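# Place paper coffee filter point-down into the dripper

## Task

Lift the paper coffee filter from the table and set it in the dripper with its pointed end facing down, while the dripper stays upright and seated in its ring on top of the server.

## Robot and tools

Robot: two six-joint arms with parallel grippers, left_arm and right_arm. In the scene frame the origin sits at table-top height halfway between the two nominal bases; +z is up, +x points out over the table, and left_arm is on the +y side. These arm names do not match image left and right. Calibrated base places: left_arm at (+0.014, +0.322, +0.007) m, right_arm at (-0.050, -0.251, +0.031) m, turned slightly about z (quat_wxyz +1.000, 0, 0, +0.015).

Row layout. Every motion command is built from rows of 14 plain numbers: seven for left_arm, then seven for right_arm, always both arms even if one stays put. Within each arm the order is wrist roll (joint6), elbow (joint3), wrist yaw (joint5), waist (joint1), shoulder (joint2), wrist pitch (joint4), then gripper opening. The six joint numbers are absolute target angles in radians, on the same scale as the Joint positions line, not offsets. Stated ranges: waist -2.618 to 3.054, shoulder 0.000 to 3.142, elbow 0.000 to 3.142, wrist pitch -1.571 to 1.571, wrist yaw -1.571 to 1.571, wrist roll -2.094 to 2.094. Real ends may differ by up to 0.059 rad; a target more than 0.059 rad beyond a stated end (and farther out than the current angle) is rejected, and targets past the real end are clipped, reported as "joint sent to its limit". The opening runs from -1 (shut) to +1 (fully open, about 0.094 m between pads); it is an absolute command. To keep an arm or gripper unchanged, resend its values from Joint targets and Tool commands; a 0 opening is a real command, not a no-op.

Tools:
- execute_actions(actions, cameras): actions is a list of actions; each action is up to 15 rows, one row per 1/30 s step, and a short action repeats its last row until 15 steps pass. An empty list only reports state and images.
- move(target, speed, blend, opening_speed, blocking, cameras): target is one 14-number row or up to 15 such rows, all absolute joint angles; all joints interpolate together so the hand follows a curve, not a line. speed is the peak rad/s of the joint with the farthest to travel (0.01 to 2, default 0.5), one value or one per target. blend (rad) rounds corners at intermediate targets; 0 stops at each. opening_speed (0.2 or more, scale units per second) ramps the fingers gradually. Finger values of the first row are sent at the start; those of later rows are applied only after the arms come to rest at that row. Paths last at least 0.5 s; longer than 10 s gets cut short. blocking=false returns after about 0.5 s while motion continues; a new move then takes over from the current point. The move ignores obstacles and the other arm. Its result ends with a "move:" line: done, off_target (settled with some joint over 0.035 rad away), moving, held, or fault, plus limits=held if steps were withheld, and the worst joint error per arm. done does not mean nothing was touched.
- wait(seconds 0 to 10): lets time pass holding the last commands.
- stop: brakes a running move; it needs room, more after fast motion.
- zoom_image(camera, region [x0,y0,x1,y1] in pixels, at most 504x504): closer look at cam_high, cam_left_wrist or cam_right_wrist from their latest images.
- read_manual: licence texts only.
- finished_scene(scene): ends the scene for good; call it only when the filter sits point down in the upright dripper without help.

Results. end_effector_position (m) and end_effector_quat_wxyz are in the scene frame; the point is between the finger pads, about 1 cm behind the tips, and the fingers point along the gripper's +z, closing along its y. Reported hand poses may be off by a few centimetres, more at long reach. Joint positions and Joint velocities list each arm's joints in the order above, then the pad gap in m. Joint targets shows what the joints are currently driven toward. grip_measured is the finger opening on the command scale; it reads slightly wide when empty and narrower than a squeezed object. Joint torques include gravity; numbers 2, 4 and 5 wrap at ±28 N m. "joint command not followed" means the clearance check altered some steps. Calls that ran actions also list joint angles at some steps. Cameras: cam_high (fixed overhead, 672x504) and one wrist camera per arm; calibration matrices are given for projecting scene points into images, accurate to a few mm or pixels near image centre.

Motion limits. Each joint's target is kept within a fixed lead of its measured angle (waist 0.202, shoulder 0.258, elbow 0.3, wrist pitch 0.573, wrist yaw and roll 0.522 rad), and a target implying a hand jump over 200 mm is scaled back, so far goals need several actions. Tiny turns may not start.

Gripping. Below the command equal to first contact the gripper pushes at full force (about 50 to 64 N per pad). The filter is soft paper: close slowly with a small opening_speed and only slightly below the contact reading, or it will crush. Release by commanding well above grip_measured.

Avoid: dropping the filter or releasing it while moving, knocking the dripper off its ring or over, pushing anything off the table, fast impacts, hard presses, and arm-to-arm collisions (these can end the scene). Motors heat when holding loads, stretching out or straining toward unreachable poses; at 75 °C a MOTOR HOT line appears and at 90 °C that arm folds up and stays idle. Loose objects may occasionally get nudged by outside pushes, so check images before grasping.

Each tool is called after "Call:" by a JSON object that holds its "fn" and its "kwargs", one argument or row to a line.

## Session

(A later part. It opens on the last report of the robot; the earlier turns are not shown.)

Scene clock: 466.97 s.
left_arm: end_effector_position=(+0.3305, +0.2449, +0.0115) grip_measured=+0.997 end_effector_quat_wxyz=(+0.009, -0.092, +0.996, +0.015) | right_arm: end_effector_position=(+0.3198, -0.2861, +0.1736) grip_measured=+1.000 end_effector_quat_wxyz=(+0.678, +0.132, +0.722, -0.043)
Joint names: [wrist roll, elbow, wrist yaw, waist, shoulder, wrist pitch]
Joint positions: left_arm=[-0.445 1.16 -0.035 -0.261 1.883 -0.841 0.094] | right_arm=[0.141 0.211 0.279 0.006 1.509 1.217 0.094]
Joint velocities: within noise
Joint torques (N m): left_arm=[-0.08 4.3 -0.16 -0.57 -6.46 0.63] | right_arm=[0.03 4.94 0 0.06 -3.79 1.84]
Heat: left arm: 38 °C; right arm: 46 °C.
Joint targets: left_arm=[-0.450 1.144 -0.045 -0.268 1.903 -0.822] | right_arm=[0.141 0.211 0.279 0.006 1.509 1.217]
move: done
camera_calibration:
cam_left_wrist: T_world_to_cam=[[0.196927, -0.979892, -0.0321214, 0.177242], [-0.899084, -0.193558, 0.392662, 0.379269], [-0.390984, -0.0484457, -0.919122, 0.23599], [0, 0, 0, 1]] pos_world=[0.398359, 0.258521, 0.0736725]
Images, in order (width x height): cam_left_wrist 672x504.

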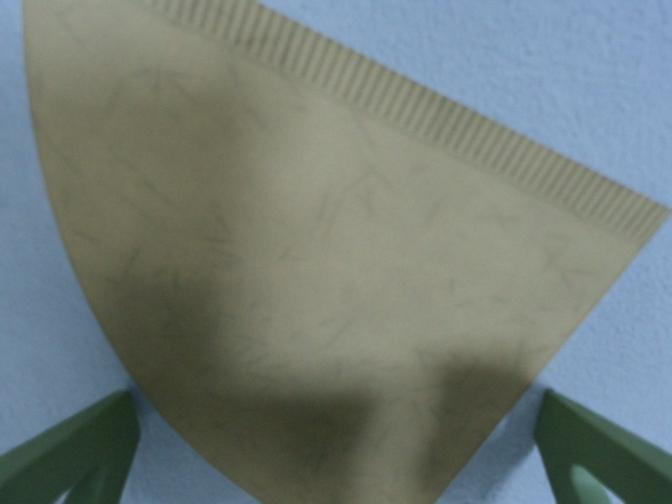

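Call:
{"fn": "move", "kwargs": {
  "target": [-0.45, 1.144, -0.045, -0.268, 1.903, -0.822, 0.8, 0.141, 0.211, 0.279, 0.006, 1.509, 1.217, 1],
  "speed": 0.05,
  "opening_speed": 0.2,
  "cameras": ["cam_left_wrist"]
}}

Call:
{"fn": "zoom_image", "kwargs": {
  "camera": "cam_left_wrist",
  "region": [50, 300, 250, 504]
}}

Call:
{"fn": "zoom_image", "kwargs": {
  "camera": "cam_left_wrist",
  "region": [420, 300, 620, 504]
}}

Scene clock: 478.30 s.
left_arm: end_effector_position=(+0.3325, +0.2439, +0.0110) grip_measured=+0.803 end_effector_quat_wxyz=(+0.013, -0.092, +0.996, +0.012) | right_arm: end_effector_position=(+0.3198, -0.2861, +0.1736) grip_measured=+1.000 end_effector_quat_wxyz=(+0.678, +0.132, +0.722, -0.043)
Joint names: [wrist roll, elbow, wrist yaw, waist, shoulder, wrist pitch]
Joint positions: left_arm=[-0.445 1.158 -0.032 -0.261 1.883 -0.829 0.085] | right_arm=[0.141 0.211 0.279 0.006 1.509 1.217 0.094]
Joint velocities: within noise
Joint torques (N m): left_arm=[-0.08 4.38 -0.18 -0.54 -6.46 0.53] | right_arm=[-0.02 5.14 0 -0.16 -3.86 1.85]
Heat: left arm: 38 °C; right arm: 46 °C.
Joint targets: left_arm=[-0.450 1.144 -0.045 -0.268 1.903 -0.822] | right_arm=[0.141 0.211 0.279 0.006 1.509 1.217]
move: done
camera_calibration:
cam_left_wrist: T_world_to_cam=[[0.197141, -0.980043, -0.0255018, 0.175744], [-0.902409, -0.191567, 0.385954, 0.381684], [-0.383137, -0.0530743, -0.922166, 0.234875], [0, 0, 0, 1]] pos_world=[0.399778, 0.25782, 0.0737634]
Images, in order (width x height): cam_left_wrist 672x504.

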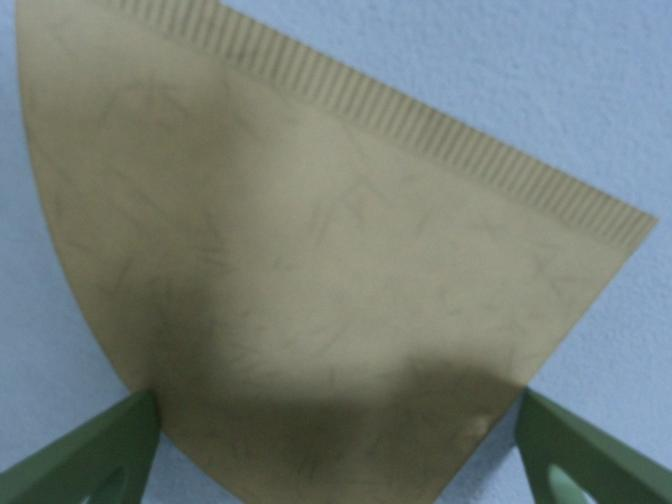

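Scaled by 2.471 from the camera's 672x504 image, which has a finer 960x720 frame.

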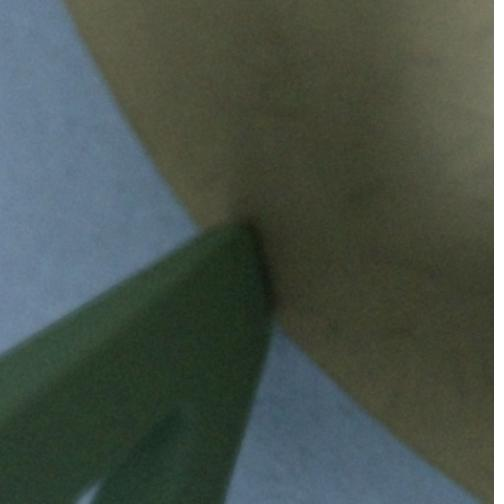

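Scaled by 2.471 from the camera's 672x504 image, which has a finer 960x720 frame.

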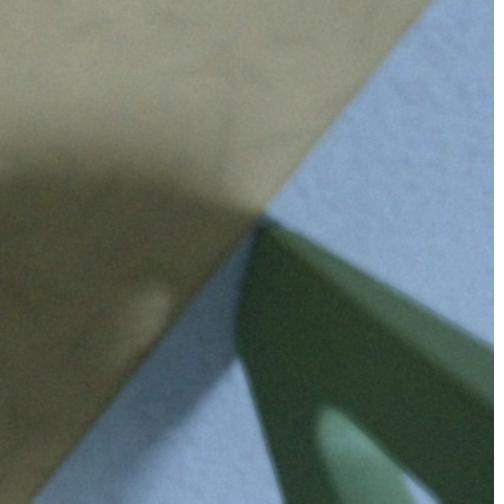

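Call:
{"fn": "move", "kwargs": {
  "target": [
    [-0.45, 1.144, -0.045, -0.262, 1.903, -0.822, 1, 0.141, 0.211, 0.279, 0.006, 1.509, 1.217, 1],
    [-0.45, 1.205, -0.03, -0.250, 1.835, -0.925, 1, 0.141, 0.211, 0.279, 0.006, 1.509, 1.217, 1],
    [-0.45, 1.205, -0.01, -0.233, 1.845, -0.907, 1, 0.141, 0.211, 0.279, 0.006, 1.509, 1.217, 1],
    [-0.45, 1.15, -0.01, -0.233, 1.896, -0.835, 1, 0.141, 0.211, 0.279, 0.006, 1.509, 1.217, 1]
  ],
  "speed": 0.08,
  "blend": [0, 0.005, 0.005, 0],
  "cameras": ["cam_left_wrist"]
}}

Scene clock: 496.43 s.
left_arm: end_effector_position=(+0.3295, +0.2489, +0.0111) grip_measured=+0.997 end_effector_quat_wxyz=(+0.003, -0.103, +0.995, +0.007) | right_arm: end_effector_position=(+0.3198, -0.2861, +0.1736) grip_measured=+1.000 end_effector_quat_wxyz=(+0.678, +0.132, +0.722, -0.043)
Joint names: [wrist roll, elbow, wrist yaw, waist, shoulder, wrist pitch]
Joint positions: left_arm=[-0.447 1.159 -0.015 -0.239 1.883 -0.847 0.094] | right_arm=[0.141 0.211 0.279 0.006 1.509 1.217 0.094]
Joint velocities: within noise
Joint torques (N m): left_arm=[-0.07 4.74 0.02 0.5 -6.87 0.52] | right_arm=[0.05 4.89 0.02 -0.14 -3.71 1.84]
Heat: left arm: 38 °C; right arm: 46 °C.
Joint targets: left_arm=[-0.450 1.150 -0.010 -0.233 1.896 -0.835] | right_arm=[0.141 0.211 0.279 0.006 1.509 1.217]
move: done
camera_calibration:
cam_left_wrist: T_world_to_cam=[[0.219324, -0.975491, -0.0177178, 0.172687], [-0.889864, -0.207452, 0.406332, 0.379537], [-0.400049, -0.0733518, -0.913554, 0.244595], [0, 0, 0, 1]] pos_world=[0.397712, 0.265132, 0.0722921]
Images, in order (width x height): cam_left_wrist 672x504.

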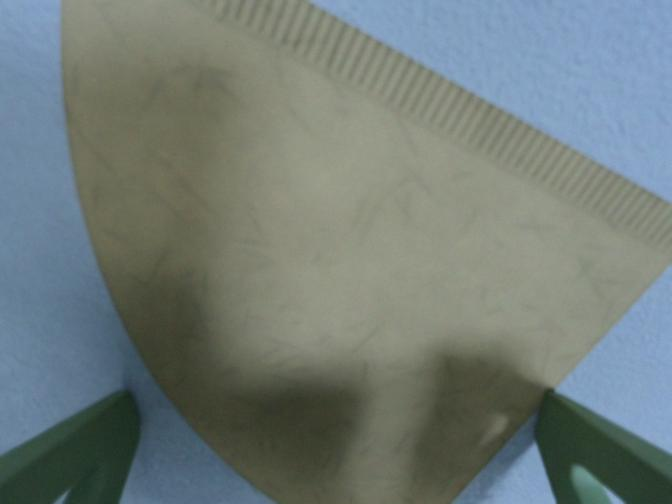

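Call:
{"fn": "move", "kwargs": {
  "target": [
    [-0.45, 1.205, -0.01, -0.250, 1.835, -0.925, 1, 0.141, 0.211, 0.279, 0.006, 1.509, 1.217, 1],
    [-0.45, 1.205, -0.01, -0.261, 1.845, -0.907, 1, 0.141, 0.211, 0.279, 0.006, 1.509, 1.217, 1],
    [-0.45, 1.15, -0.01, -0.261, 1.896, -0.835, 1, 0.141, 0.211, 0.279, 0.006, 1.509, 1.217, 1]
  ],
  "speed": 0.08,
  "blend": [0.005, 0.005, 0],
  "cameras": ["cam_left_wrist"]
}}

Scene clock: 507.70 s.
left_arm: end_effector_position=(+0.3283, +0.2440, +0.0110) grip_measured=+0.997 end_effector_quat_wxyz=(+0.002, -0.096, +0.995, +0.007) | right_arm: end_effector_position=(+0.3198, -0.2861, +0.1736) grip_measured=+1.000 end_effector_quat_wxyz=(+0.678, +0.132, +0.722, -0.043)
Joint names: [wrist roll, elbow, wrist yaw, waist, shoulder, wrist pitch]
Joint positions: left_arm=[-0.447 1.159 -0.014 -0.254 1.883 -0.847 0.094] | right_arm=[0.141 0.211 0.279 0.006 1.509 1.217 0.094]
Joint velocities: within noise
Joint torques (N m): left_arm=[-0.04 4.79 0.02 -0.61 -6.98 0.53] | right_arm=[0.05 5.03 0 -0.01 -3.73 1.93]
Heat: left arm: 38 °C; right arm: 46 °C.
Joint targets: left_arm=[-0.450 1.150 -0.010 -0.261 1.896 -0.835] | right_arm=[0.141 0.211 0.279 0.006 1.509 1.217]
move: done
camera_calibration:
cam_left_wrist: T_world_to_cam=[[0.204776, -0.978664, -0.0168622, 0.173737], [-0.892585, -0.193779, 0.407114, 0.375038], [-0.401696, -0.0683163, -0.913221, 0.24295], [0, 0, 0, 1]] pos_world=[0.396768, 0.259302, 0.0721127]
Images, in order (width x height): cam_left_wrist 672x504.

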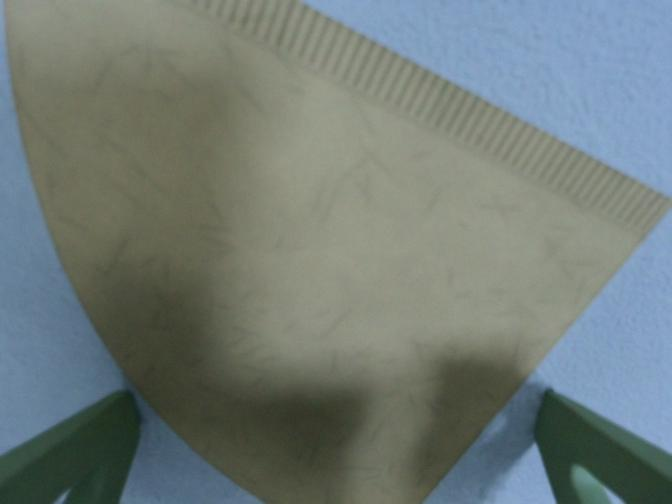

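Call:
{"fn": "move", "kwargs": {
  "target": [
    [-0.45, 1.205, -0.01, -0.260, 1.835, -0.925, 1, 0.141, 0.211, 0.279, 0.006, 1.509, 1.217, 1],
    [-0.45, 1.205, -0.01, -0.239, 1.845, -0.907, 1, 0.141, 0.211, 0.279, 0.006, 1.509, 1.217, 1],
    [-0.45, 1.15, -0.01, -0.239, 1.896, -0.835, 1, 0.141, 0.211, 0.279, 0.006, 1.509, 1.217, 1]
  ],
  "speed": 0.08,
  "blend": [0.003, 0.005, 0],
  "cameras": ["cam_left_wrist"]
}}

Scene clock: 522.77 s.
left_arm: end_effector_position=(+0.3289, +0.2465, +0.0110) grip_measured=+0.997 end_effector_quat_wxyz=(+0.002, -0.100, +0.995, +0.006) | right_arm: end_effector_position=(+0.3198, -0.2861, +0.1736) grip_measured=+1.000 end_effector_quat_wxyz=(+0.678, +0.132, +0.722, -0.043)
Joint names: [wrist roll, elbow, wrist yaw, waist, shoulder, wrist pitch]
Joint positions: left_arm=[-0.447 1.159 -0.014 -0.246 1.883 -0.847 0.094] | right_arm=[0.141 0.211 0.279 0.006 1.509 1.217 0.094]
Joint velocities: within noise
Joint torques (N m): left_arm=[-0.03 4.79 0.01 0.65 -6.91 0.53] | right_arm=[0 5.01 -0.01 -0.09 -3.52 1.87]
Heat: left arm: 39 °C; right arm: 47 °C.
Joint targets: left_arm=[-0.450 1.150 -0.010 -0.239 1.896 -0.835] | right_arm=[0.141 0.211 0.279 0.006 1.509 1.217]
move: done
camera_calibration:
cam_left_wrist: T_world_to_cam=[[0.212608, -0.976998, -0.0165205, 0.173028], [-0.890966, -0.200773, 0.407272, 0.377239], [-0.40122, -0.0718699, -0.913158, 0.244076], [0, 0, 0, 1]] pos_world=[0.397248, 0.262329, 0.0720996]
Images, in order (width x height): cam_left_wrist 672x504.

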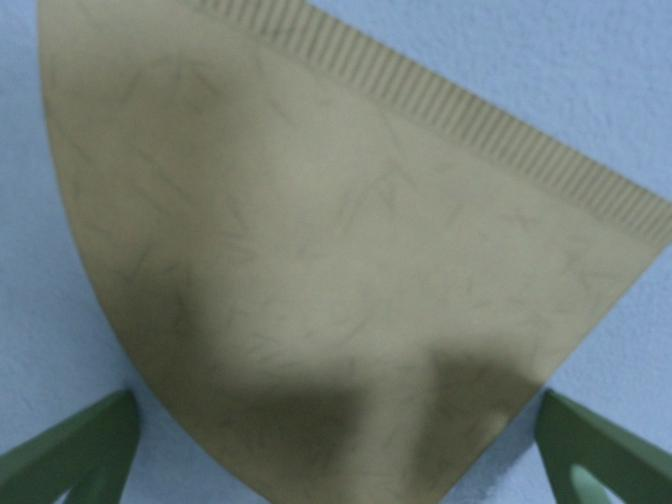

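Call:
{"fn": "move", "kwargs": {
  "target": [
    [-0.45, 1.140, -0.01, -0.239, 1.907, -0.815, 1, 0.141, 0.211, 0.279, 0.006, 1.509, 1.217, 1],
    [-0.45, 1.140, -0.01, -0.239, 1.907, -0.815, 0.72, 0.141, 0.211, 0.279, 0.006, 1.509, 1.217, 1]
  ],
  "speed": 0.08,
  "opening_speed": 0.2,
  "cameras": ["cam_left_wrist"]
}}

Call:
{"fn": "zoom_image", "kwargs": {
  "camera": "cam_left_wrist",
  "region": [50, 300, 250, 504]
}}

Call:
{"fn": "zoom_image", "kwargs": {
  "camera": "cam_left_wrist",
  "region": [420, 300, 620, 504]
}}

Scene clock: 534.77 s.
left_arm: end_effector_position=(+0.3315, +0.2449, +0.0102) grip_measured=+0.723 end_effector_quat_wxyz=(+0.007, -0.100, +0.995, +0.002) | right_arm: end_effector_position=(+0.3198, -0.2861, +0.1736) grip_measured=+1.000 end_effector_quat_wxyz=(+0.678, +0.132, +0.722, -0.043)
Joint names: [wrist roll, elbow, wrist yaw, waist, shoulder, wrist pitch]
Joint positions: left_arm=[-0.447 1.157 -0.009 -0.246 1.884 -0.832 0.081] | right_arm=[0.141 0.211 0.279 0.006 1.509 1.217 0.094]
Joint velocities: within noise
Joint torques (N m): left_arm=[-0.07 4.19 -0.03 0.65 -6.22 0.61] | right_arm=[0 4.96 -0.01 -0.23 -3.59 1.91]
Heat: left arm: 38 °C; right arm: 47 °C.
Joint targets: left_arm=[-0.450 1.140 -0.010 -0.239 1.907 -0.815] | right_arm=[0.141 0.211 0.279 0.006 1.509 1.217]
move: done
camera_calibration:
cam_left_wrist: T_world_to_cam=[[0.2127, -0.977094, -0.00682364, 0.170843], [-0.895111, -0.197644, 0.39964, 0.380212], [-0.391835, -0.0788954, -0.916647, 0.242937], [0, 0, 0, 1]] pos_world=[0.399185, 0.261243, 0.0719047]
Images, in order (width x height): cam_left_wrist 672x504.

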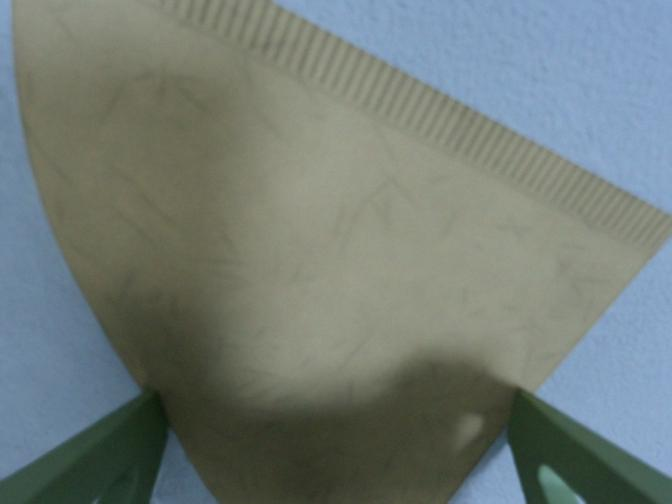

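Scaled by 2.471 from the camera's 672x504 image, which has a finer 960x720 frame.

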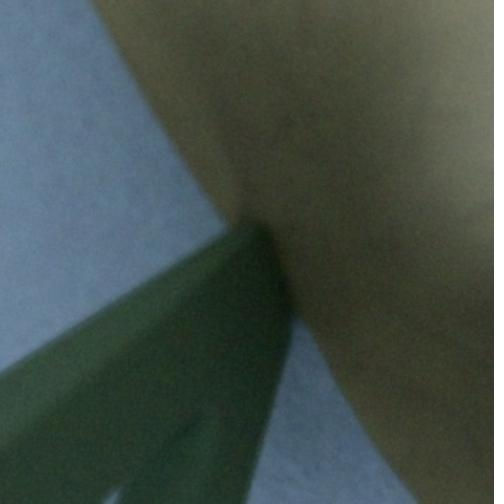

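Scaled by 2.471 from the camera's 672x504 image, which has a finer 960x720 frame.

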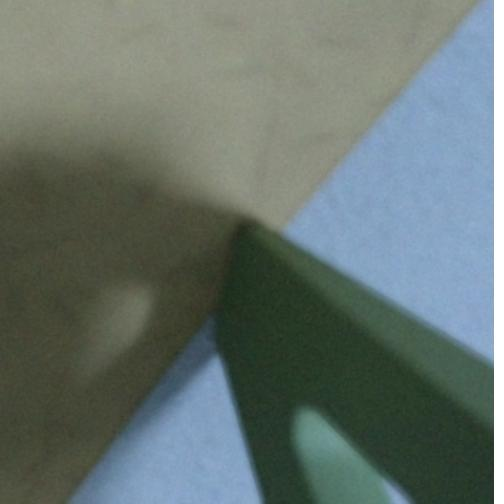

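Call:
{"fn": "move", "kwargs": {
  "target": [-0.45, 1.140, -0.01, -0.239, 1.907, -0.815, 0.45, 0.141, 0.211, 0.279, 0.006, 1.509, 1.217, 1],
  "speed": 0.08,
  "opening_speed": 0.2,
  "cameras": ["cam_left_wrist", "cam_high"]
}}

Call:
{"fn": "zoom_image", "kwargs": {
  "camera": "cam_left_wrist",
  "region": [50, 300, 250, 504]
}}

Call:
{"fn": "zoom_image", "kwargs": {
  "camera": "cam_left_wrist",
  "region": [420, 300, 620, 504]
}}

Scene clock: 544.93 s.
left_arm: end_effector_position=(+0.3320, +0.2448, +0.0102) grip_measured=+0.453 end_effector_quat_wxyz=(+0.008, -0.100, +0.995, +0.002) | right_arm: end_effector_position=(+0.3198, -0.2861, +0.1736) grip_measured=+1.000 end_effector_quat_wxyz=(+0.678, +0.132, +0.722, -0.043)
Joint names: [wrist roll, elbow, wrist yaw, waist, shoulder, wrist pitch]
Joint positions: left_arm=[-0.447 1.157 -0.009 -0.246 1.884 -0.829 0.068] | right_arm=[0.141 0.211 0.279 0.006 1.509 1.217 0.094]
Joint velocities: within noise
Joint torques (N m): left_arm=[-0.04 4.15 -0.01 0.61 -6.23 0.61] | right_arm=[0 5.04 -0.02 0.03 -3.69 1.9]
Heat: left arm: 37 °C; right arm: 47 °C.
Joint targets: left_arm=[-0.450 1.140 -0.010 -0.239 1.907 -0.815] | right_arm=[0.141 0.211 0.279 0.006 1.509 1.217]
move: done
camera_calibration:
cam_left_wrist: T_world_to_cam=[[0.212714, -0.977097, -0.00580652, 0.170576], [-0.895996, -0.197422, 0.397762, 0.380935], [-0.389799, -0.0794069, -0.91747, 0.242606], [0, 0, 0, 1]] pos_world=[0.3996, 0.261139, 0.0720526]
Images, in order (width x height): cam_high 672x504, cam_left_wrist 672x504.

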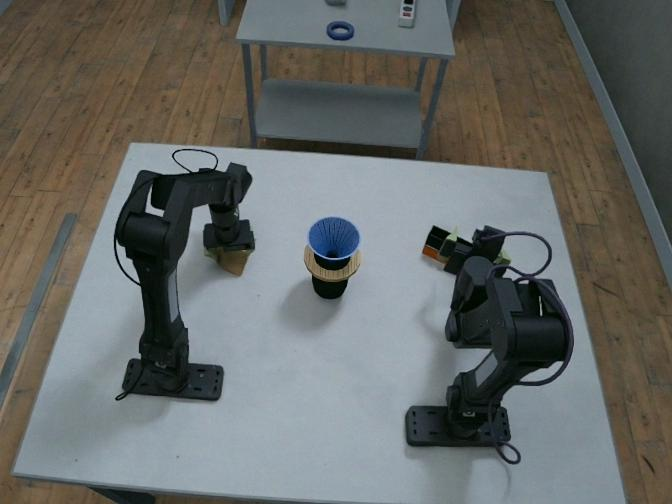

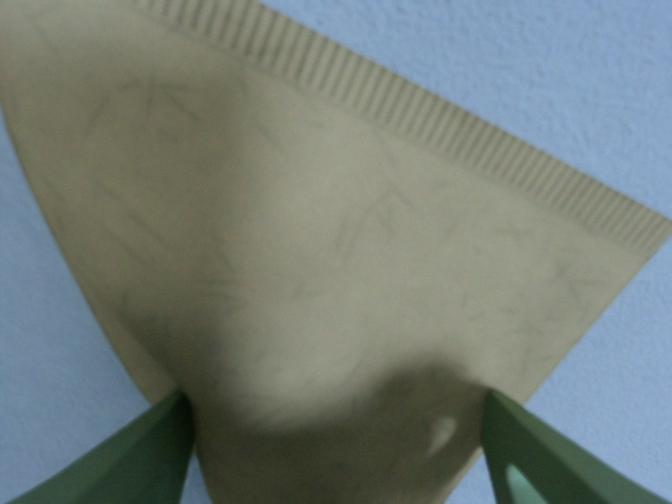

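Scaled by 2.471 from the camera's 672x504 image, which has a finer 960x720 frame.

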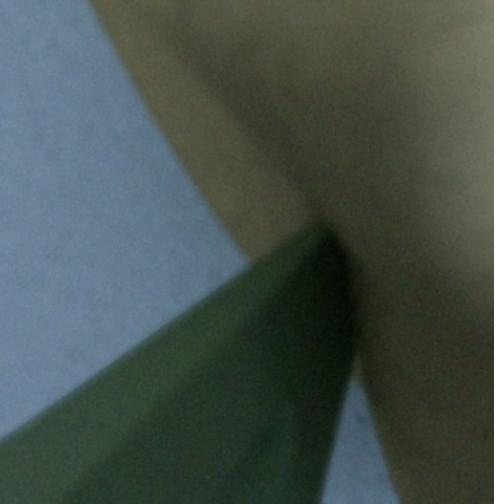

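Scaled by 2.471 from the camera's 672x504 image, which has a finer 960x720 frame.

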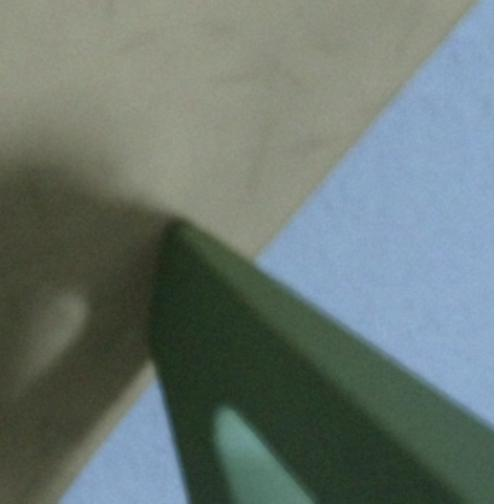

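Call:
{"fn": "move", "kwargs": {
  "target": [0.22, 1.140, -0.01, -0.239, 1.907, -0.815, 0.45, 0.141, 0.211, 0.279, 0.006, 1.509, 1.217, 1],
  "speed": 0.3,
  "cameras": ["cam_left_wrist", "cam_high"]
}}

Scene clock: 639.20 s.
left_arm: end_effector_position=(+0.3383, +0.2424, +0.0104) grip_measured=+0.453 end_effector_quat_wxyz=(+0.020, +0.226, +0.974, +0.002) | right_arm: end_effector_position=(+0.3198, -0.2861, +0.1736) grip_measured=+1.000 end_effector_quat_wxyz=(+0.678, +0.132, +0.722, -0.043)
Joint names: [wrist roll, elbow, wrist yaw, waist, shoulder, wrist pitch]
Joint positions: left_arm=[0.21 1.157 -0.004 -0.246 1.884 -0.803 0.068] | right_arm=[0.141 0.211 0.279 0.006 1.509 1.217 0.094]
Joint velocities: within noise
Joint torques (N m): left_arm=[0.11 4.21 -0.09 0.66 -6.24 0.4] | right_arm=[-0.02 4.82 0.01 -0.1 -3.55 1.91]
Heat: left arm: 36 °C; right arm: 47 °C.
Joint targets: left_arm=[0.220 1.140 -0.010 -0.239 1.907 -0.815] | right_arm=[0.141 0.211 0.279 0.006 1.509 1.217]
move: done
camera_calibration:
cam_left_wrist: T_world_to_cam=[[-0.427519, -0.903855, -0.0165371, 0.365895], [-0.839982, 0.390412, 0.37684, 0.224762], [-0.334153, 0.174997, -0.926131, 0.164603], [0, 0, 0, 1]] pos_world=[0.400225, 0.214161, 0.0737949]
Images, in order (width x height): cam_high 672x504, cam_left_wrist 672x504.

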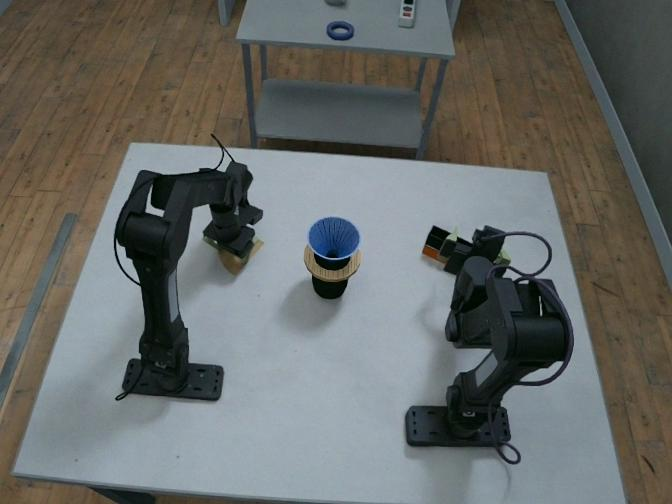

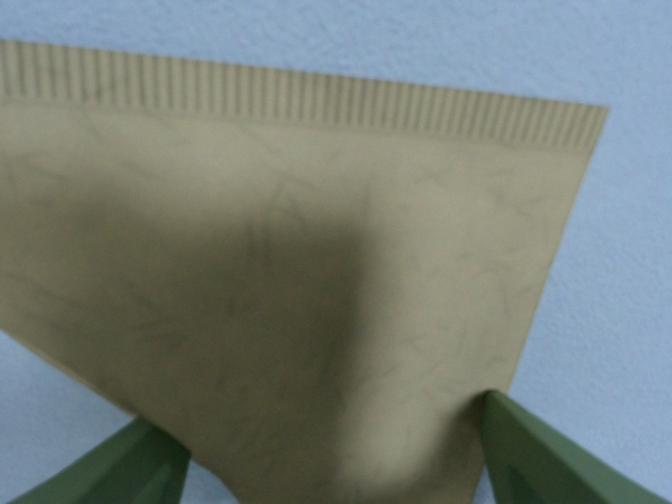

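Call:
{"fn": "move", "kwargs": {
  "target": [
    [0.21, 1.148, -0.004, -0.246, 1.896, -0.815, 1, 0.141, 0.211, 0.279, 0.006, 1.509, 1.217, 1],
    [0.21, 1.47, 0, -0.2097, 1.77, -1.27, 1, 0.141, 0.211, 0.279, 0.006, 1.509, 1.217, 1]
  ],
  "speed": 0.4,
  "opening_speed": 0.3,
  "cameras": ["cam_left_wrist", "cam_high"]
}}

Scene clock: 664.23 s.
left_arm: end_effector_position=(+0.3275, +0.2553, +0.1096) grip_measured=+0.997 end_effector_quat_wxyz=(-0.015, +0.213, +0.977, +0.004) | right_arm: end_effector_position=(+0.3198, -0.2861, +0.1736) grip_measured=+1.000 end_effector_quat_wxyz=(+0.678, +0.132, +0.722, -0.043)
Joint names: [wrist roll, elbow, wrist yaw, waist, shoulder, wrist pitch]
Joint positions: left_arm=[0.211 1.45 -0.008 -0.218 1.791 -1.261 0.094] | right_arm=[0.141 0.211 0.279 0.006 1.509 1.217 0.094]
Joint velocities: within noise
Joint torques (N m): left_arm=[-0.04 7.27 0.07 0.66 -9.17 0.31] | right_arm=[-0.04 4.92 0.01 0.12 -3.78 1.88]
Heat: left arm: 37 °C; right arm: 47 °C.
Joint targets: left_arm=[0.210 1.470 0.000 -0.210 1.770 -1.270] | right_arm=[0.141 0.211 0.279 0.006 1.509 1.217]
move: done
camera_calibration:
cam_left_wrist: T_world_to_cam=[[-0.403306, -0.915043, -0.00634296, 0.368377], [-0.822224, 0.359336, 0.441391, 0.168375], [-0.401612, 0.183231, -0.897293, 0.267483], [0, 0, 0, 1]] pos_world=[0.394435, 0.227566, 0.168028]
Images, in order (width x height): cam_high 672x504, cam_left_wrist 672x504.

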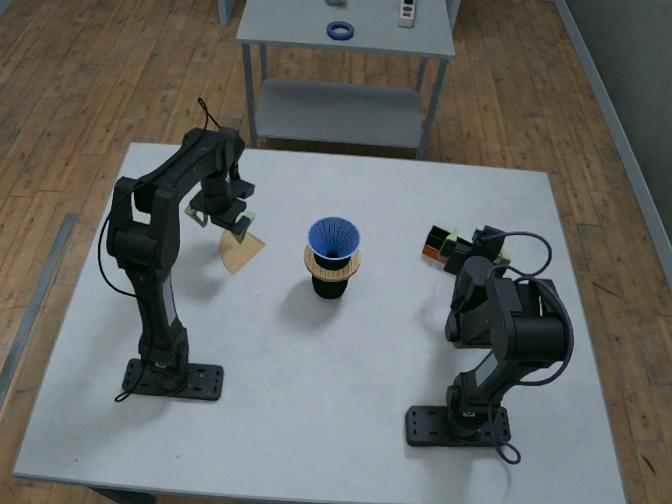

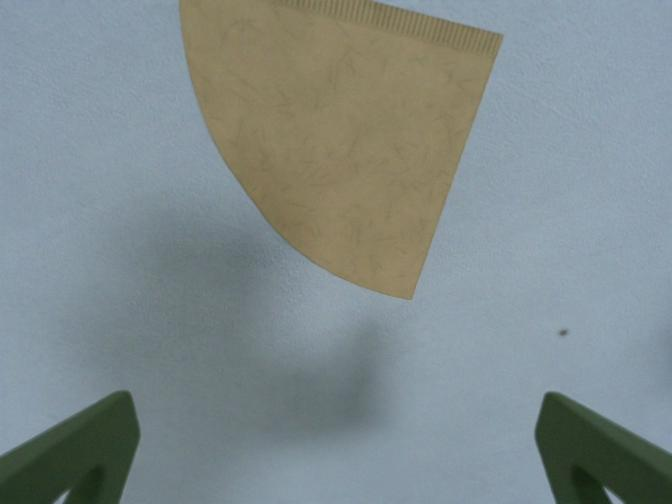

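Call:
{"fn": "move", "kwargs": {
  "target": [-1.76, 1.23, 0.35, -0.012, 1.89, -0.858, 0, 0.141, 0.211, 0.279, 0.006, 1.509, 1.217, 1],
  "speed": 0.8,
  "cameras": ["cam_left_wrist", "cam_high"]
}}

Scene clock: 702.03 s.
left_arm: end_effector_position=(+0.3620, +0.2568, +0.0427) grip_measured=+0.003 end_effector_quat_wxyz=(+0.109, +0.747, -0.642, +0.136) | right_arm: end_effector_position=(+0.3198, -0.2861, +0.1736) grip_measured=+1.000 end_effector_quat_wxyz=(+0.678, +0.132, +0.722, -0.043)
Joint names: [wrist roll, elbow, wrist yaw, waist, shoulder, wrist pitch]
Joint positions: left_arm=[-1.754 1.24 0.342 -0.019 1.876 -0.861 0.047] | right_arm=[0.141 0.211 0.279 0.006 1.509 1.217 0.094]
Joint velocities: within noise
Joint torques (N m): left_arm=[-0.08 4.94 0.27 0.54 -7.15 0.62] | right_arm=[-0.01 5.05 0.03 0.08 -3.6 1.91]
Heat: left arm: 38 °C; right arm: 47 °C.
Joint targets: left_arm=[-1.760 1.230 0.350 -0.012 1.890 -0.858] | right_arm=[0.141 0.211 0.279 0.006 1.509 1.217]
move: done
camera_calibration:
cam_left_wrist: T_world_to_cam=[[0.986336, 0.164725, 0.00284481, -0.397495], [0.11574, -0.705107, 0.699591, 0.148488], [0.117246, -0.689702, -0.714538, 0.249547], [0, 0, 0, 1]] pos_world=[0.345619, 0.34229, 0.0755608]
Images, in order (width x height): cam_high 672x504, cam_left_wrist 672x504.

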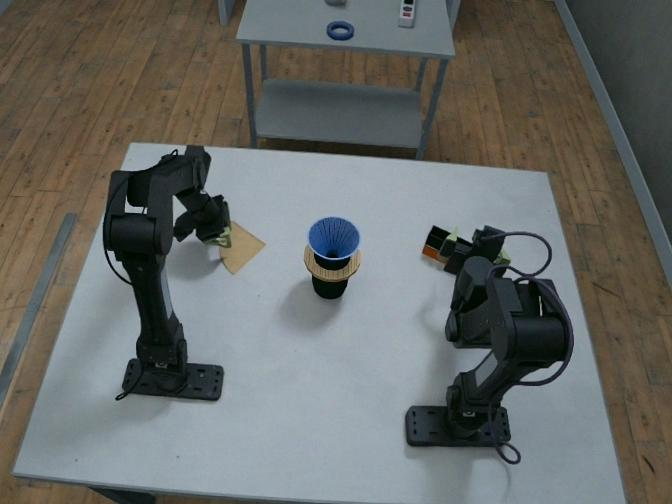

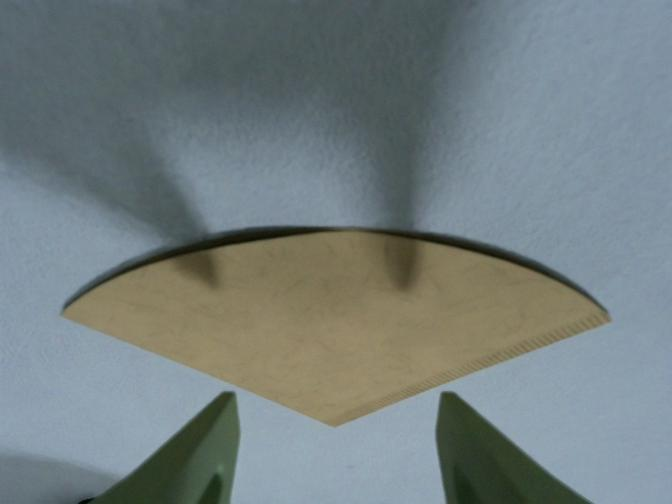

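Call:
{"fn": "move", "kwargs": {
  "target": [
    [-1.76, 1.23, 0.35, -0.045, 1.89, -0.858, 0, 0.141, 0.211, 0.279, 0.006, 1.509, 1.217, 1],
    [-1.76, 1.171, 0.35, -0.045, 1.938, -0.751, 0, 0.141, 0.211, 0.279, 0.006, 1.509, 1.217, 1]
  ],
  "speed": [0.3, 0.1],
  "cameras": ["cam_left_wrist"]
}}

Scene clock: 726.17 s.
left_arm: end_effector_position=(+0.3609, +0.2489, +0.0149) grip_measured=+0.003 end_effector_quat_wxyz=(+0.111, +0.740, -0.649, +0.136) | right_arm: end_effector_position=(+0.3198, -0.2861, +0.1736) grip_measured=+1.000 end_effector_quat_wxyz=(+0.678, +0.132, +0.722, -0.043)
Joint names: [wrist roll, elbow, wrist yaw, waist, shoulder, wrist pitch]
Joint positions: left_arm=[-1.755 1.181 0.344 -0.041 1.923 -0.754 0.047] | right_arm=[0.141 0.211 0.279 0.006 1.509 1.217 0.094]
Joint velocities: within noise
Joint torques (N m): left_arm=[-0.08 4.71 0.25 -0.4 -7.16 0.6] | right_arm=[0.01 4.88 0.03 -0.05 -3.47 1.91]
Heat: left arm: 38 °C; right arm: 47 °C.
Joint targets: left_arm=[-1.760 1.171 0.350 -0.045 1.938 -0.751] | right_arm=[0.141 0.211 0.279 0.006 1.509 1.217]
move: done
camera_calibration:
cam_left_wrist: T_world_to_cam=[[0.989603, 0.143788, 0.0032889, -0.391011], [0.100213, -0.705742, 0.701345, 0.168218], [0.103166, -0.693724, -0.712814, 0.230346], [0, 0, 0, 1]] pos_world=[0.346324, 0.334738, 0.0475012]
Images, in order (width x height): cam_left_wrist 672x504.

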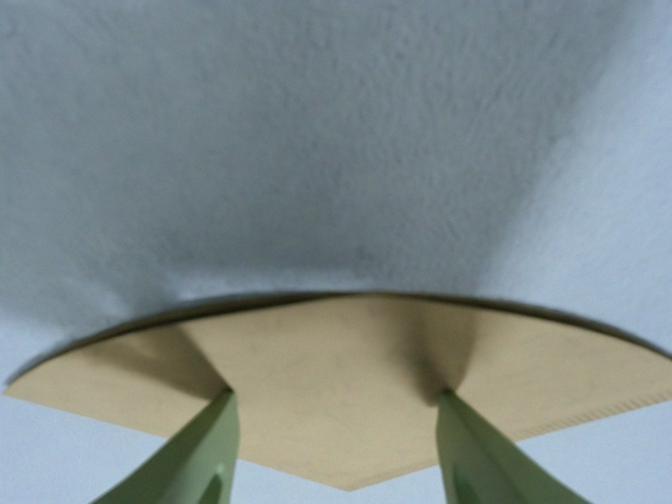

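Call:
{"fn": "move", "kwargs": {
  "target": [-1.76, 1.163, 0.35, -0.045, 1.947, -0.736, 0, 0.141, 0.211, 0.279, 0.006, 1.509, 1.217, 1],
  "speed": 0.07,
  "cameras": ["cam_left_wrist"]
}}

Scene clock: 735.80 s.
left_arm: end_effector_position=(+0.3613, +0.2485, +0.0118) grip_measured=+0.003 end_effector_quat_wxyz=(+0.111, +0.740, -0.649, +0.137) | right_arm: end_effector_position=(+0.3198, -0.2861, +0.1736) grip_measured=+1.000 end_effector_quat_wxyz=(+0.678, +0.132, +0.722, -0.043)
Joint names: [wrist roll, elbow, wrist yaw, waist, shoulder, wrist pitch]
Joint positions: left_arm=[-1.755 1.175 0.346 -0.041 1.929 -0.741 0.047] | right_arm=[0.141 0.211 0.279 0.006 1.509 1.217 0.094]
Joint velocities: within noise
Joint torques (N m): left_arm=[-0.07 4.57 0.23 -0.32 -6.95 0.65] | right_arm=[-0.01 4.78 -0.01 0.06 -3.64 1.88]
Heat: left arm: 38 °C; right arm: 47 °C.
Joint targets: left_arm=[-1.760 1.163 0.350 -0.045 1.947 -0.736] | right_arm=[0.141 0.211 0.279 0.006 1.509 1.217]
move: done
camera_calibration:
cam_left_wrist: T_world_to_cam=[[0.989618, 0.143653, 0.00443944, -0.391336], [0.0990946, -0.704379, 0.702873, 0.170109], [0.104097, -0.695136, -0.711301, 0.227911], [0, 0, 0, 1]] pos_world=[0.346691, 0.334467, 0.0442861]
Images, in order (width x height): cam_left_wrist 672x504.

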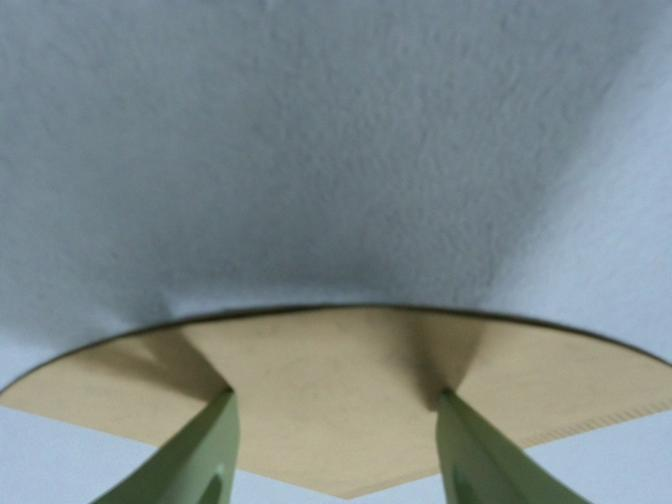

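Call:
{"fn": "move", "kwargs": {
  "target": [
    [-1.76, 1.157, 0.35, -0.045, 1.954, -0.723, 0, 0.141, 0.211, 0.279, 0.006, 1.509, 1.217, 1],
    [-1.76, 1.157, 0.35, -0.045, 1.954, -0.723, -0.3, 0.141, 0.211, 0.279, 0.006, 1.509, 1.217, 1]
  ],
  "speed": 0.07,
  "opening_speed": 0.2,
  "cameras": ["cam_left_wrist"]
}}

Scene clock: 743.60 s.
left_arm: end_effector_position=(+0.3625, +0.2471, +0.0118) grip_measured=-0.297 end_effector_quat_wxyz=(+0.112, +0.739, -0.649, +0.142) | right_arm: end_effector_position=(+0.3198, -0.2861, +0.1736) grip_measured=+1.000 end_effector_quat_wxyz=(+0.678, +0.132, +0.722, -0.043)
Joint names: [wrist roll, elbow, wrist yaw, waist, shoulder, wrist pitch]
Joint positions: left_arm=[-1.756 1.173 0.354 -0.041 1.929 -0.731 0.033] | right_arm=[0.141 0.211 0.279 0.006 1.509 1.217 0.094]
Joint velocities: within noise
Joint torques (N m): left_arm=[-0.04 4.31 0.15 -0.38 -6.54 0.69] | right_arm=[0.02 5.05 0.02 0.09 -3.69 1.88]
Heat: left arm: 38 °C; right arm: 47 °C.
Joint targets: left_arm=[-1.760 1.157 0.350 -0.045 1.954 -0.723] | right_arm=[0.141 0.211 0.279 0.006 1.509 1.217]
move: done
camera_calibration:
cam_left_wrist: T_world_to_cam=[[0.989518, 0.14411, 0.00924885, -0.392491], [0.0950496, -0.698191, 0.709574, 0.168864], [0.108714, -0.701257, -0.70457, 0.226483], [0, 0, 0, 1]] pos_world=[0.347705, 0.333284, 0.0433816]
Images, in order (width x height): cam_left_wrist 672x504.

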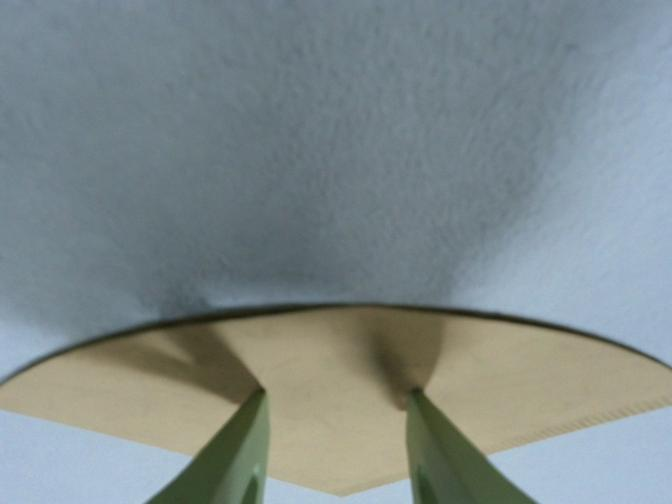

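Call:
{"fn": "move", "kwargs": {
  "target": [
    [-1.76, 1.157, 0.35, -0.045, 1.954, -0.723, 0.1, 0.141, 0.211, 0.279, 0.006, 1.509, 1.217, 1],
    [-1.76, 1.135, 0.345, -0.041, 1.980, -0.695, 0.1, 0.141, 0.211, 0.279, 0.006, 1.509, 1.217, 1],
    [-1.76, 1.135, 0.345, -0.041, 1.980, -0.695, -0.3, 0.141, 0.211, 0.279, 0.006, 1.509, 1.217, 1]
  ],
  "speed": 0.07,
  "opening_speed": 0.2,
  "cameras": ["cam_left_wrist"]
}}

Scene clock: 756.83 s.
left_arm: end_effector_position=(+0.3635, +0.2424, +0.0108) grip_measured=-0.297 end_effector_quat_wxyz=(+0.121, +0.737, -0.647, +0.153) | right_arm: end_effector_position=(+0.3198, -0.2861, +0.1736) grip_measured=+1.000 end_effector_quat_wxyz=(+0.678, +0.132, +0.722, -0.043)
Joint names: [wrist roll, elbow, wrist yaw, waist, shoulder, wrist pitch]
Joint positions: left_arm=[-1.76 1.165 0.382 -0.041 1.933 -0.712 0.033] | right_arm=[0.141 0.211 0.279 0.006 1.509 1.217 0.094]
Joint velocities: within noise
Joint torques (N m): left_arm=[-0.04 3.32 -0.24 -0.05 -4.98 0.74] | right_arm=[-0.03 4.85 0.01 0.1 -3.51 1.91]
Heat: left arm: 37 °C; right arm: 47 °C.
Joint targets: left_arm=[-1.760 1.135 0.345 -0.041 1.980 -0.695] | right_arm=[0.141 0.211 0.279 0.006 1.509 1.217]
move: off_target (left_arm); target 3's new numbers were sent with left_arm's shoulder 0.050 rad from that target; left_arm: the shoulder is farthest, 0.047 rad from its target
camera_calibration:
cam_left_wrist: T_world_to_cam=[[0.989356, 0.145145, 0.0103587, -0.392912], [0.0917974, -0.677786, 0.729506, 0.16225], [0.112905, -0.720791, -0.683896, 0.225389], [0, 0, 0, 1]] pos_world=[0.348388, 0.329459, 0.0398504]
Images, in order (width x height): cam_left_wrist 672x504.

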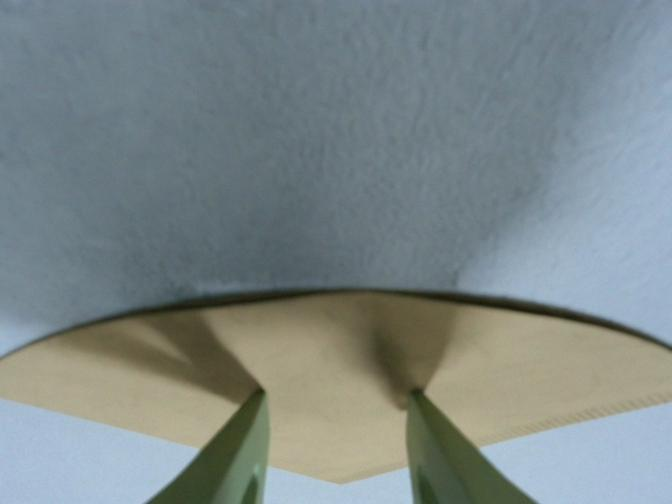

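Call:
{"fn": "move", "kwargs": {
  "target": [
    [-1.76, 1.135, 0.36, -0.041, 1.980, -0.695, 0.9, 0.141, 0.211, 0.279, 0.006, 1.509, 1.217, 1],
    [-1.76, 1.135, 0.36, -0.041, 1.980, -0.695, 0.3, 0.141, 0.211, 0.279, 0.006, 1.509, 1.217, 1]
  ],
  "speed": 0.07,
  "opening_speed": 0.25,
  "cameras": ["cam_left_wrist"]
}}

Scene clock: 771.20 s.
left_arm: end_effector_position=(+0.3780, +0.2394, +0.0135) grip_measured=+0.866 end_effector_quat_wxyz=(+0.108, +0.733, -0.647, +0.181) | right_arm: end_effector_position=(+0.3198, -0.2861, +0.1736) grip_measured=+1.000 end_effector_quat_wxyz=(+0.678, +0.132, +0.722, -0.043)
Joint names: [wrist roll, elbow, wrist yaw, waist, shoulder, wrist pitch]
Joint positions: left_arm=[-1.768 1.165 0.397 -0.041 1.933 -0.648 0.088] | right_arm=[0.141 0.211 0.279 0.006 1.509 1.217 0.094]
Joint velocities: left_arm=[-0.037 -0.002 0.022 -0.002 0.002 0.022 -0.012] | right_arm=[within noise]
Joint torques (N m): left_arm=[0.08 3.48 -0.21 -0.02 -4.97 0.3] | right_arm=[-0.02 5.04 0 -0.08 -3.66 1.89]
Heat: left arm: 37 °C; right arm: 47 °C.
Joint targets: left_arm=[-1.760 1.135 0.360 -0.041 1.980 -0.695] | right_arm=[0.141 0.211 0.279 0.006 1.509 1.217]
Tool commands: left_gripper/opening=+0.858333 right_gripper/opening=+1.0
move: unfinished (the simulator was too slow to fit another step into this call; the move has ended); target 2's new numbers were sent with left_arm's wrist pitch 0.048 rad from that target; left_arm: the shoulder is farthest, 0.047 rad from its target
camera_calibration:
cam_left_wrist: T_world_to_cam=[[0.986233, 0.151343, 0.0666333, -0.407975], [0.0515612, -0.664307, 0.745679, 0.168626], [0.157119, -0.731978, -0.662965, 0.209181], [0, 0, 0, 1]] pos_world=[0.360798, 0.32688, 0.0401239]
Images, in order (width x height): cam_left_wrist 672x504.

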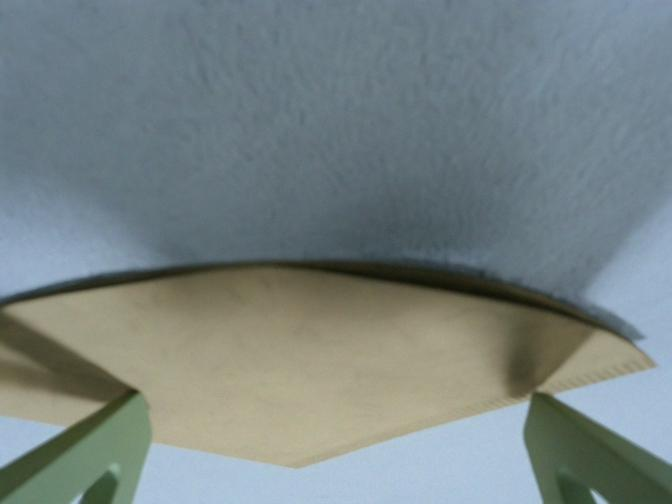

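Call:
{"fn": "move", "kwargs": {
  "target": [-1.76, 1.135, 0.36, -0.041, 1.980, -0.695, 0.4, 0.141, 0.211, 0.279, 0.006, 1.509, 1.217, 1],
  "speed": 0.07,
  "opening_speed": 0.25,
  "cameras": ["cam_left_wrist"]
}}

Scene clock: 778.10 s.
left_arm: end_effector_position=(+0.3681, +0.2381, +0.0112) grip_measured=+0.403 end_effector_quat_wxyz=(+0.125, +0.736, -0.644, +0.167) | right_arm: end_effector_position=(+0.3198, -0.2861, +0.1736) grip_measured=+1.000 end_effector_quat_wxyz=(+0.678, +0.132, +0.722, -0.043)
Joint names: [wrist roll, elbow, wrist yaw, waist, shoulder, wrist pitch]
Joint positions: left_arm=[-1.768 1.165 0.407 -0.041 1.938 -0.688 0.066] | right_arm=[0.141 0.211 0.279 0.006 1.509 1.217 0.094]
Joint velocities: within noise
Joint torques (N m): left_arm=[0.06 3.45 -0.28 0.01 -5.45 0.57] | right_arm=[-0.01 4.82 0.02 0.18 -3.63 1.91]
Heat: left arm: 37 °C; right arm: 47 °C.
Joint targets: left_arm=[-1.760 1.135 0.360 -0.041 1.980 -0.695] | right_arm=[0.141 0.211 0.279 0.006 1.509 1.217]
move: off_target (left_arm); left_arm: the wrist yaw is farthest, 0.047 rad from its target
camera_calibration:
cam_left_wrist: T_world_to_cam=[[0.988359, 0.150717, 0.0207647, -0.397989], [0.0846323, -0.658074, 0.748181, 0.156324], [0.126428, -0.737714, -0.663169, 0.220918], [0, 0, 0, 1]] pos_world=[0.352195, 0.325831, 0.0378121]
Images, in order (width x height): cam_left_wrist 672x504.

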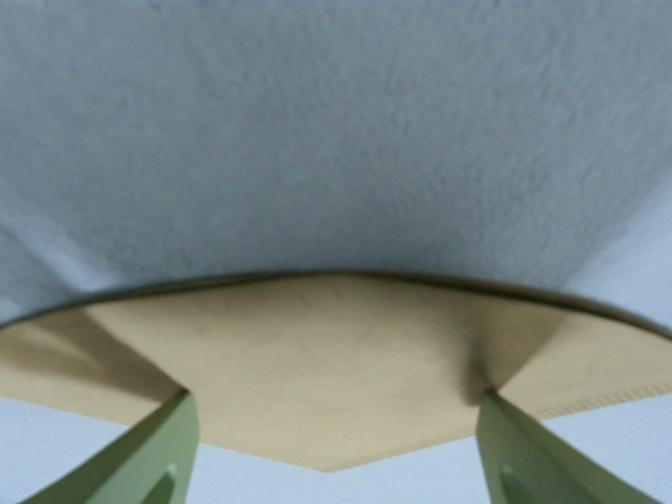

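Call:
{"fn": "zoom_image", "kwargs": {
  "camera": "cam_left_wrist",
  "region": [250, 220, 450, 340]
}}

Call:
{"fn": "zoom_image", "kwargs": {
  "camera": "cam_left_wrist",
  "region": [440, 240, 672, 440]
}}

Scaled by 2.520 from the camera's 672x504 image, which has a finer 960x720 frame.

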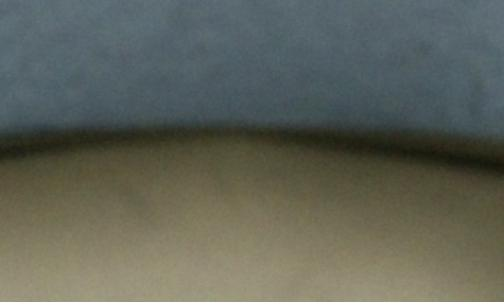

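Scaled by 2.172 from the camera's 672x504 image, which has a finer 960x720 frame.

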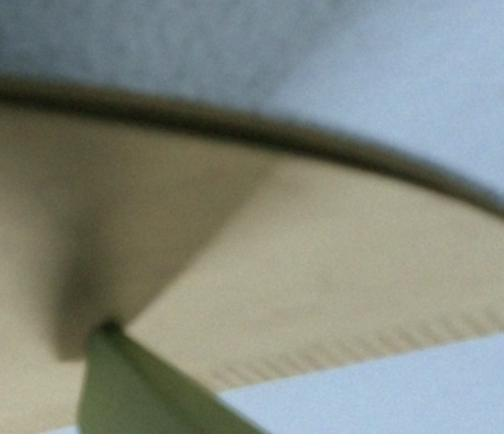

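Call:
{"fn": "move", "kwargs": {
  "target": [
    [-1.76, 1.23, 0.36, -0.04, 1.86, -0.87, 0.4, 0.141, 0.211, 0.279, 0.006, 1.509, 1.217, 1],
    [0.05, 1.47, 0, -0.12, 1.77, -1.27, 1, 0.141, 0.211, 0.279, 0.006, 1.509, 1.217, 1]
  ],
  "speed": [0.2, 1.0],
  "cameras": ["cam_left_wrist"]
}}

Scene clock: 948.00 s.
left_arm: end_effector_position=(+0.3314, +0.2859, +0.1074) grip_measured=+0.997 end_effector_quat_wxyz=(-0.020, +0.079, +0.997, -0.003) | right_arm: end_effector_position=(+0.3198, -0.2861, +0.1736) grip_measured=+1.000 end_effector_quat_wxyz=(+0.678, +0.132, +0.722, -0.043)
Joint names: [wrist roll, elbow, wrist yaw, waist, shoulder, wrist pitch]
Joint positions: left_arm=[0.045 1.447 0.008 -0.112 1.796 -1.262 0.094] | right_arm=[0.141 0.211 0.279 0.006 1.509 1.217 0.094]
Joint velocities: within noise
Joint torques (N m): left_arm=[0.04 7.5 -0.11 -0.68 -9.46 0.29] | right_arm=[-0.01 5.04 -0.01 0.17 -3.79 1.81]
Heat: left arm: 37 °C; right arm: 47 °C.
Joint targets: left_arm=[0.050 1.470 0.000 -0.120 1.770 -1.270] | right_arm=[0.141 0.211 0.279 0.006 1.509 1.217]
move: done
camera_calibration:
cam_left_wrist: T_world_to_cam=[[-0.142941, -0.989718, 0.0051084, 0.331718], [-0.884482, 0.130055, 0.448082, 0.246995], [-0.44414, 0.0595312, -0.893978, 0.310535], [0, 0, 0, 1]] pos_world=[0.4038, 0.277698, 0.165242]
Images, in order (width x height): cam_left_wrist 672x504.

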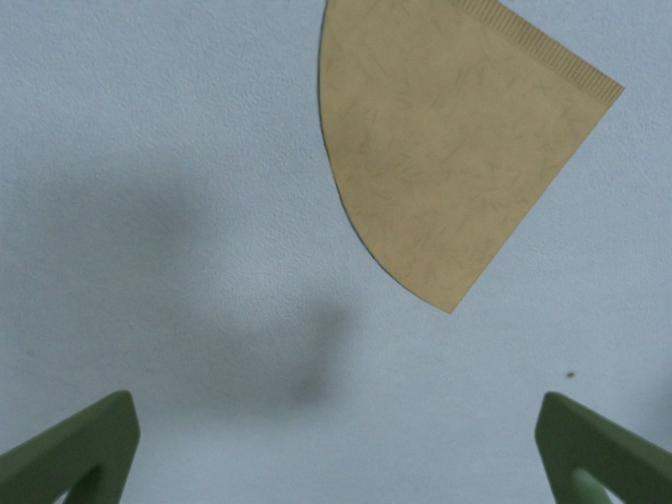

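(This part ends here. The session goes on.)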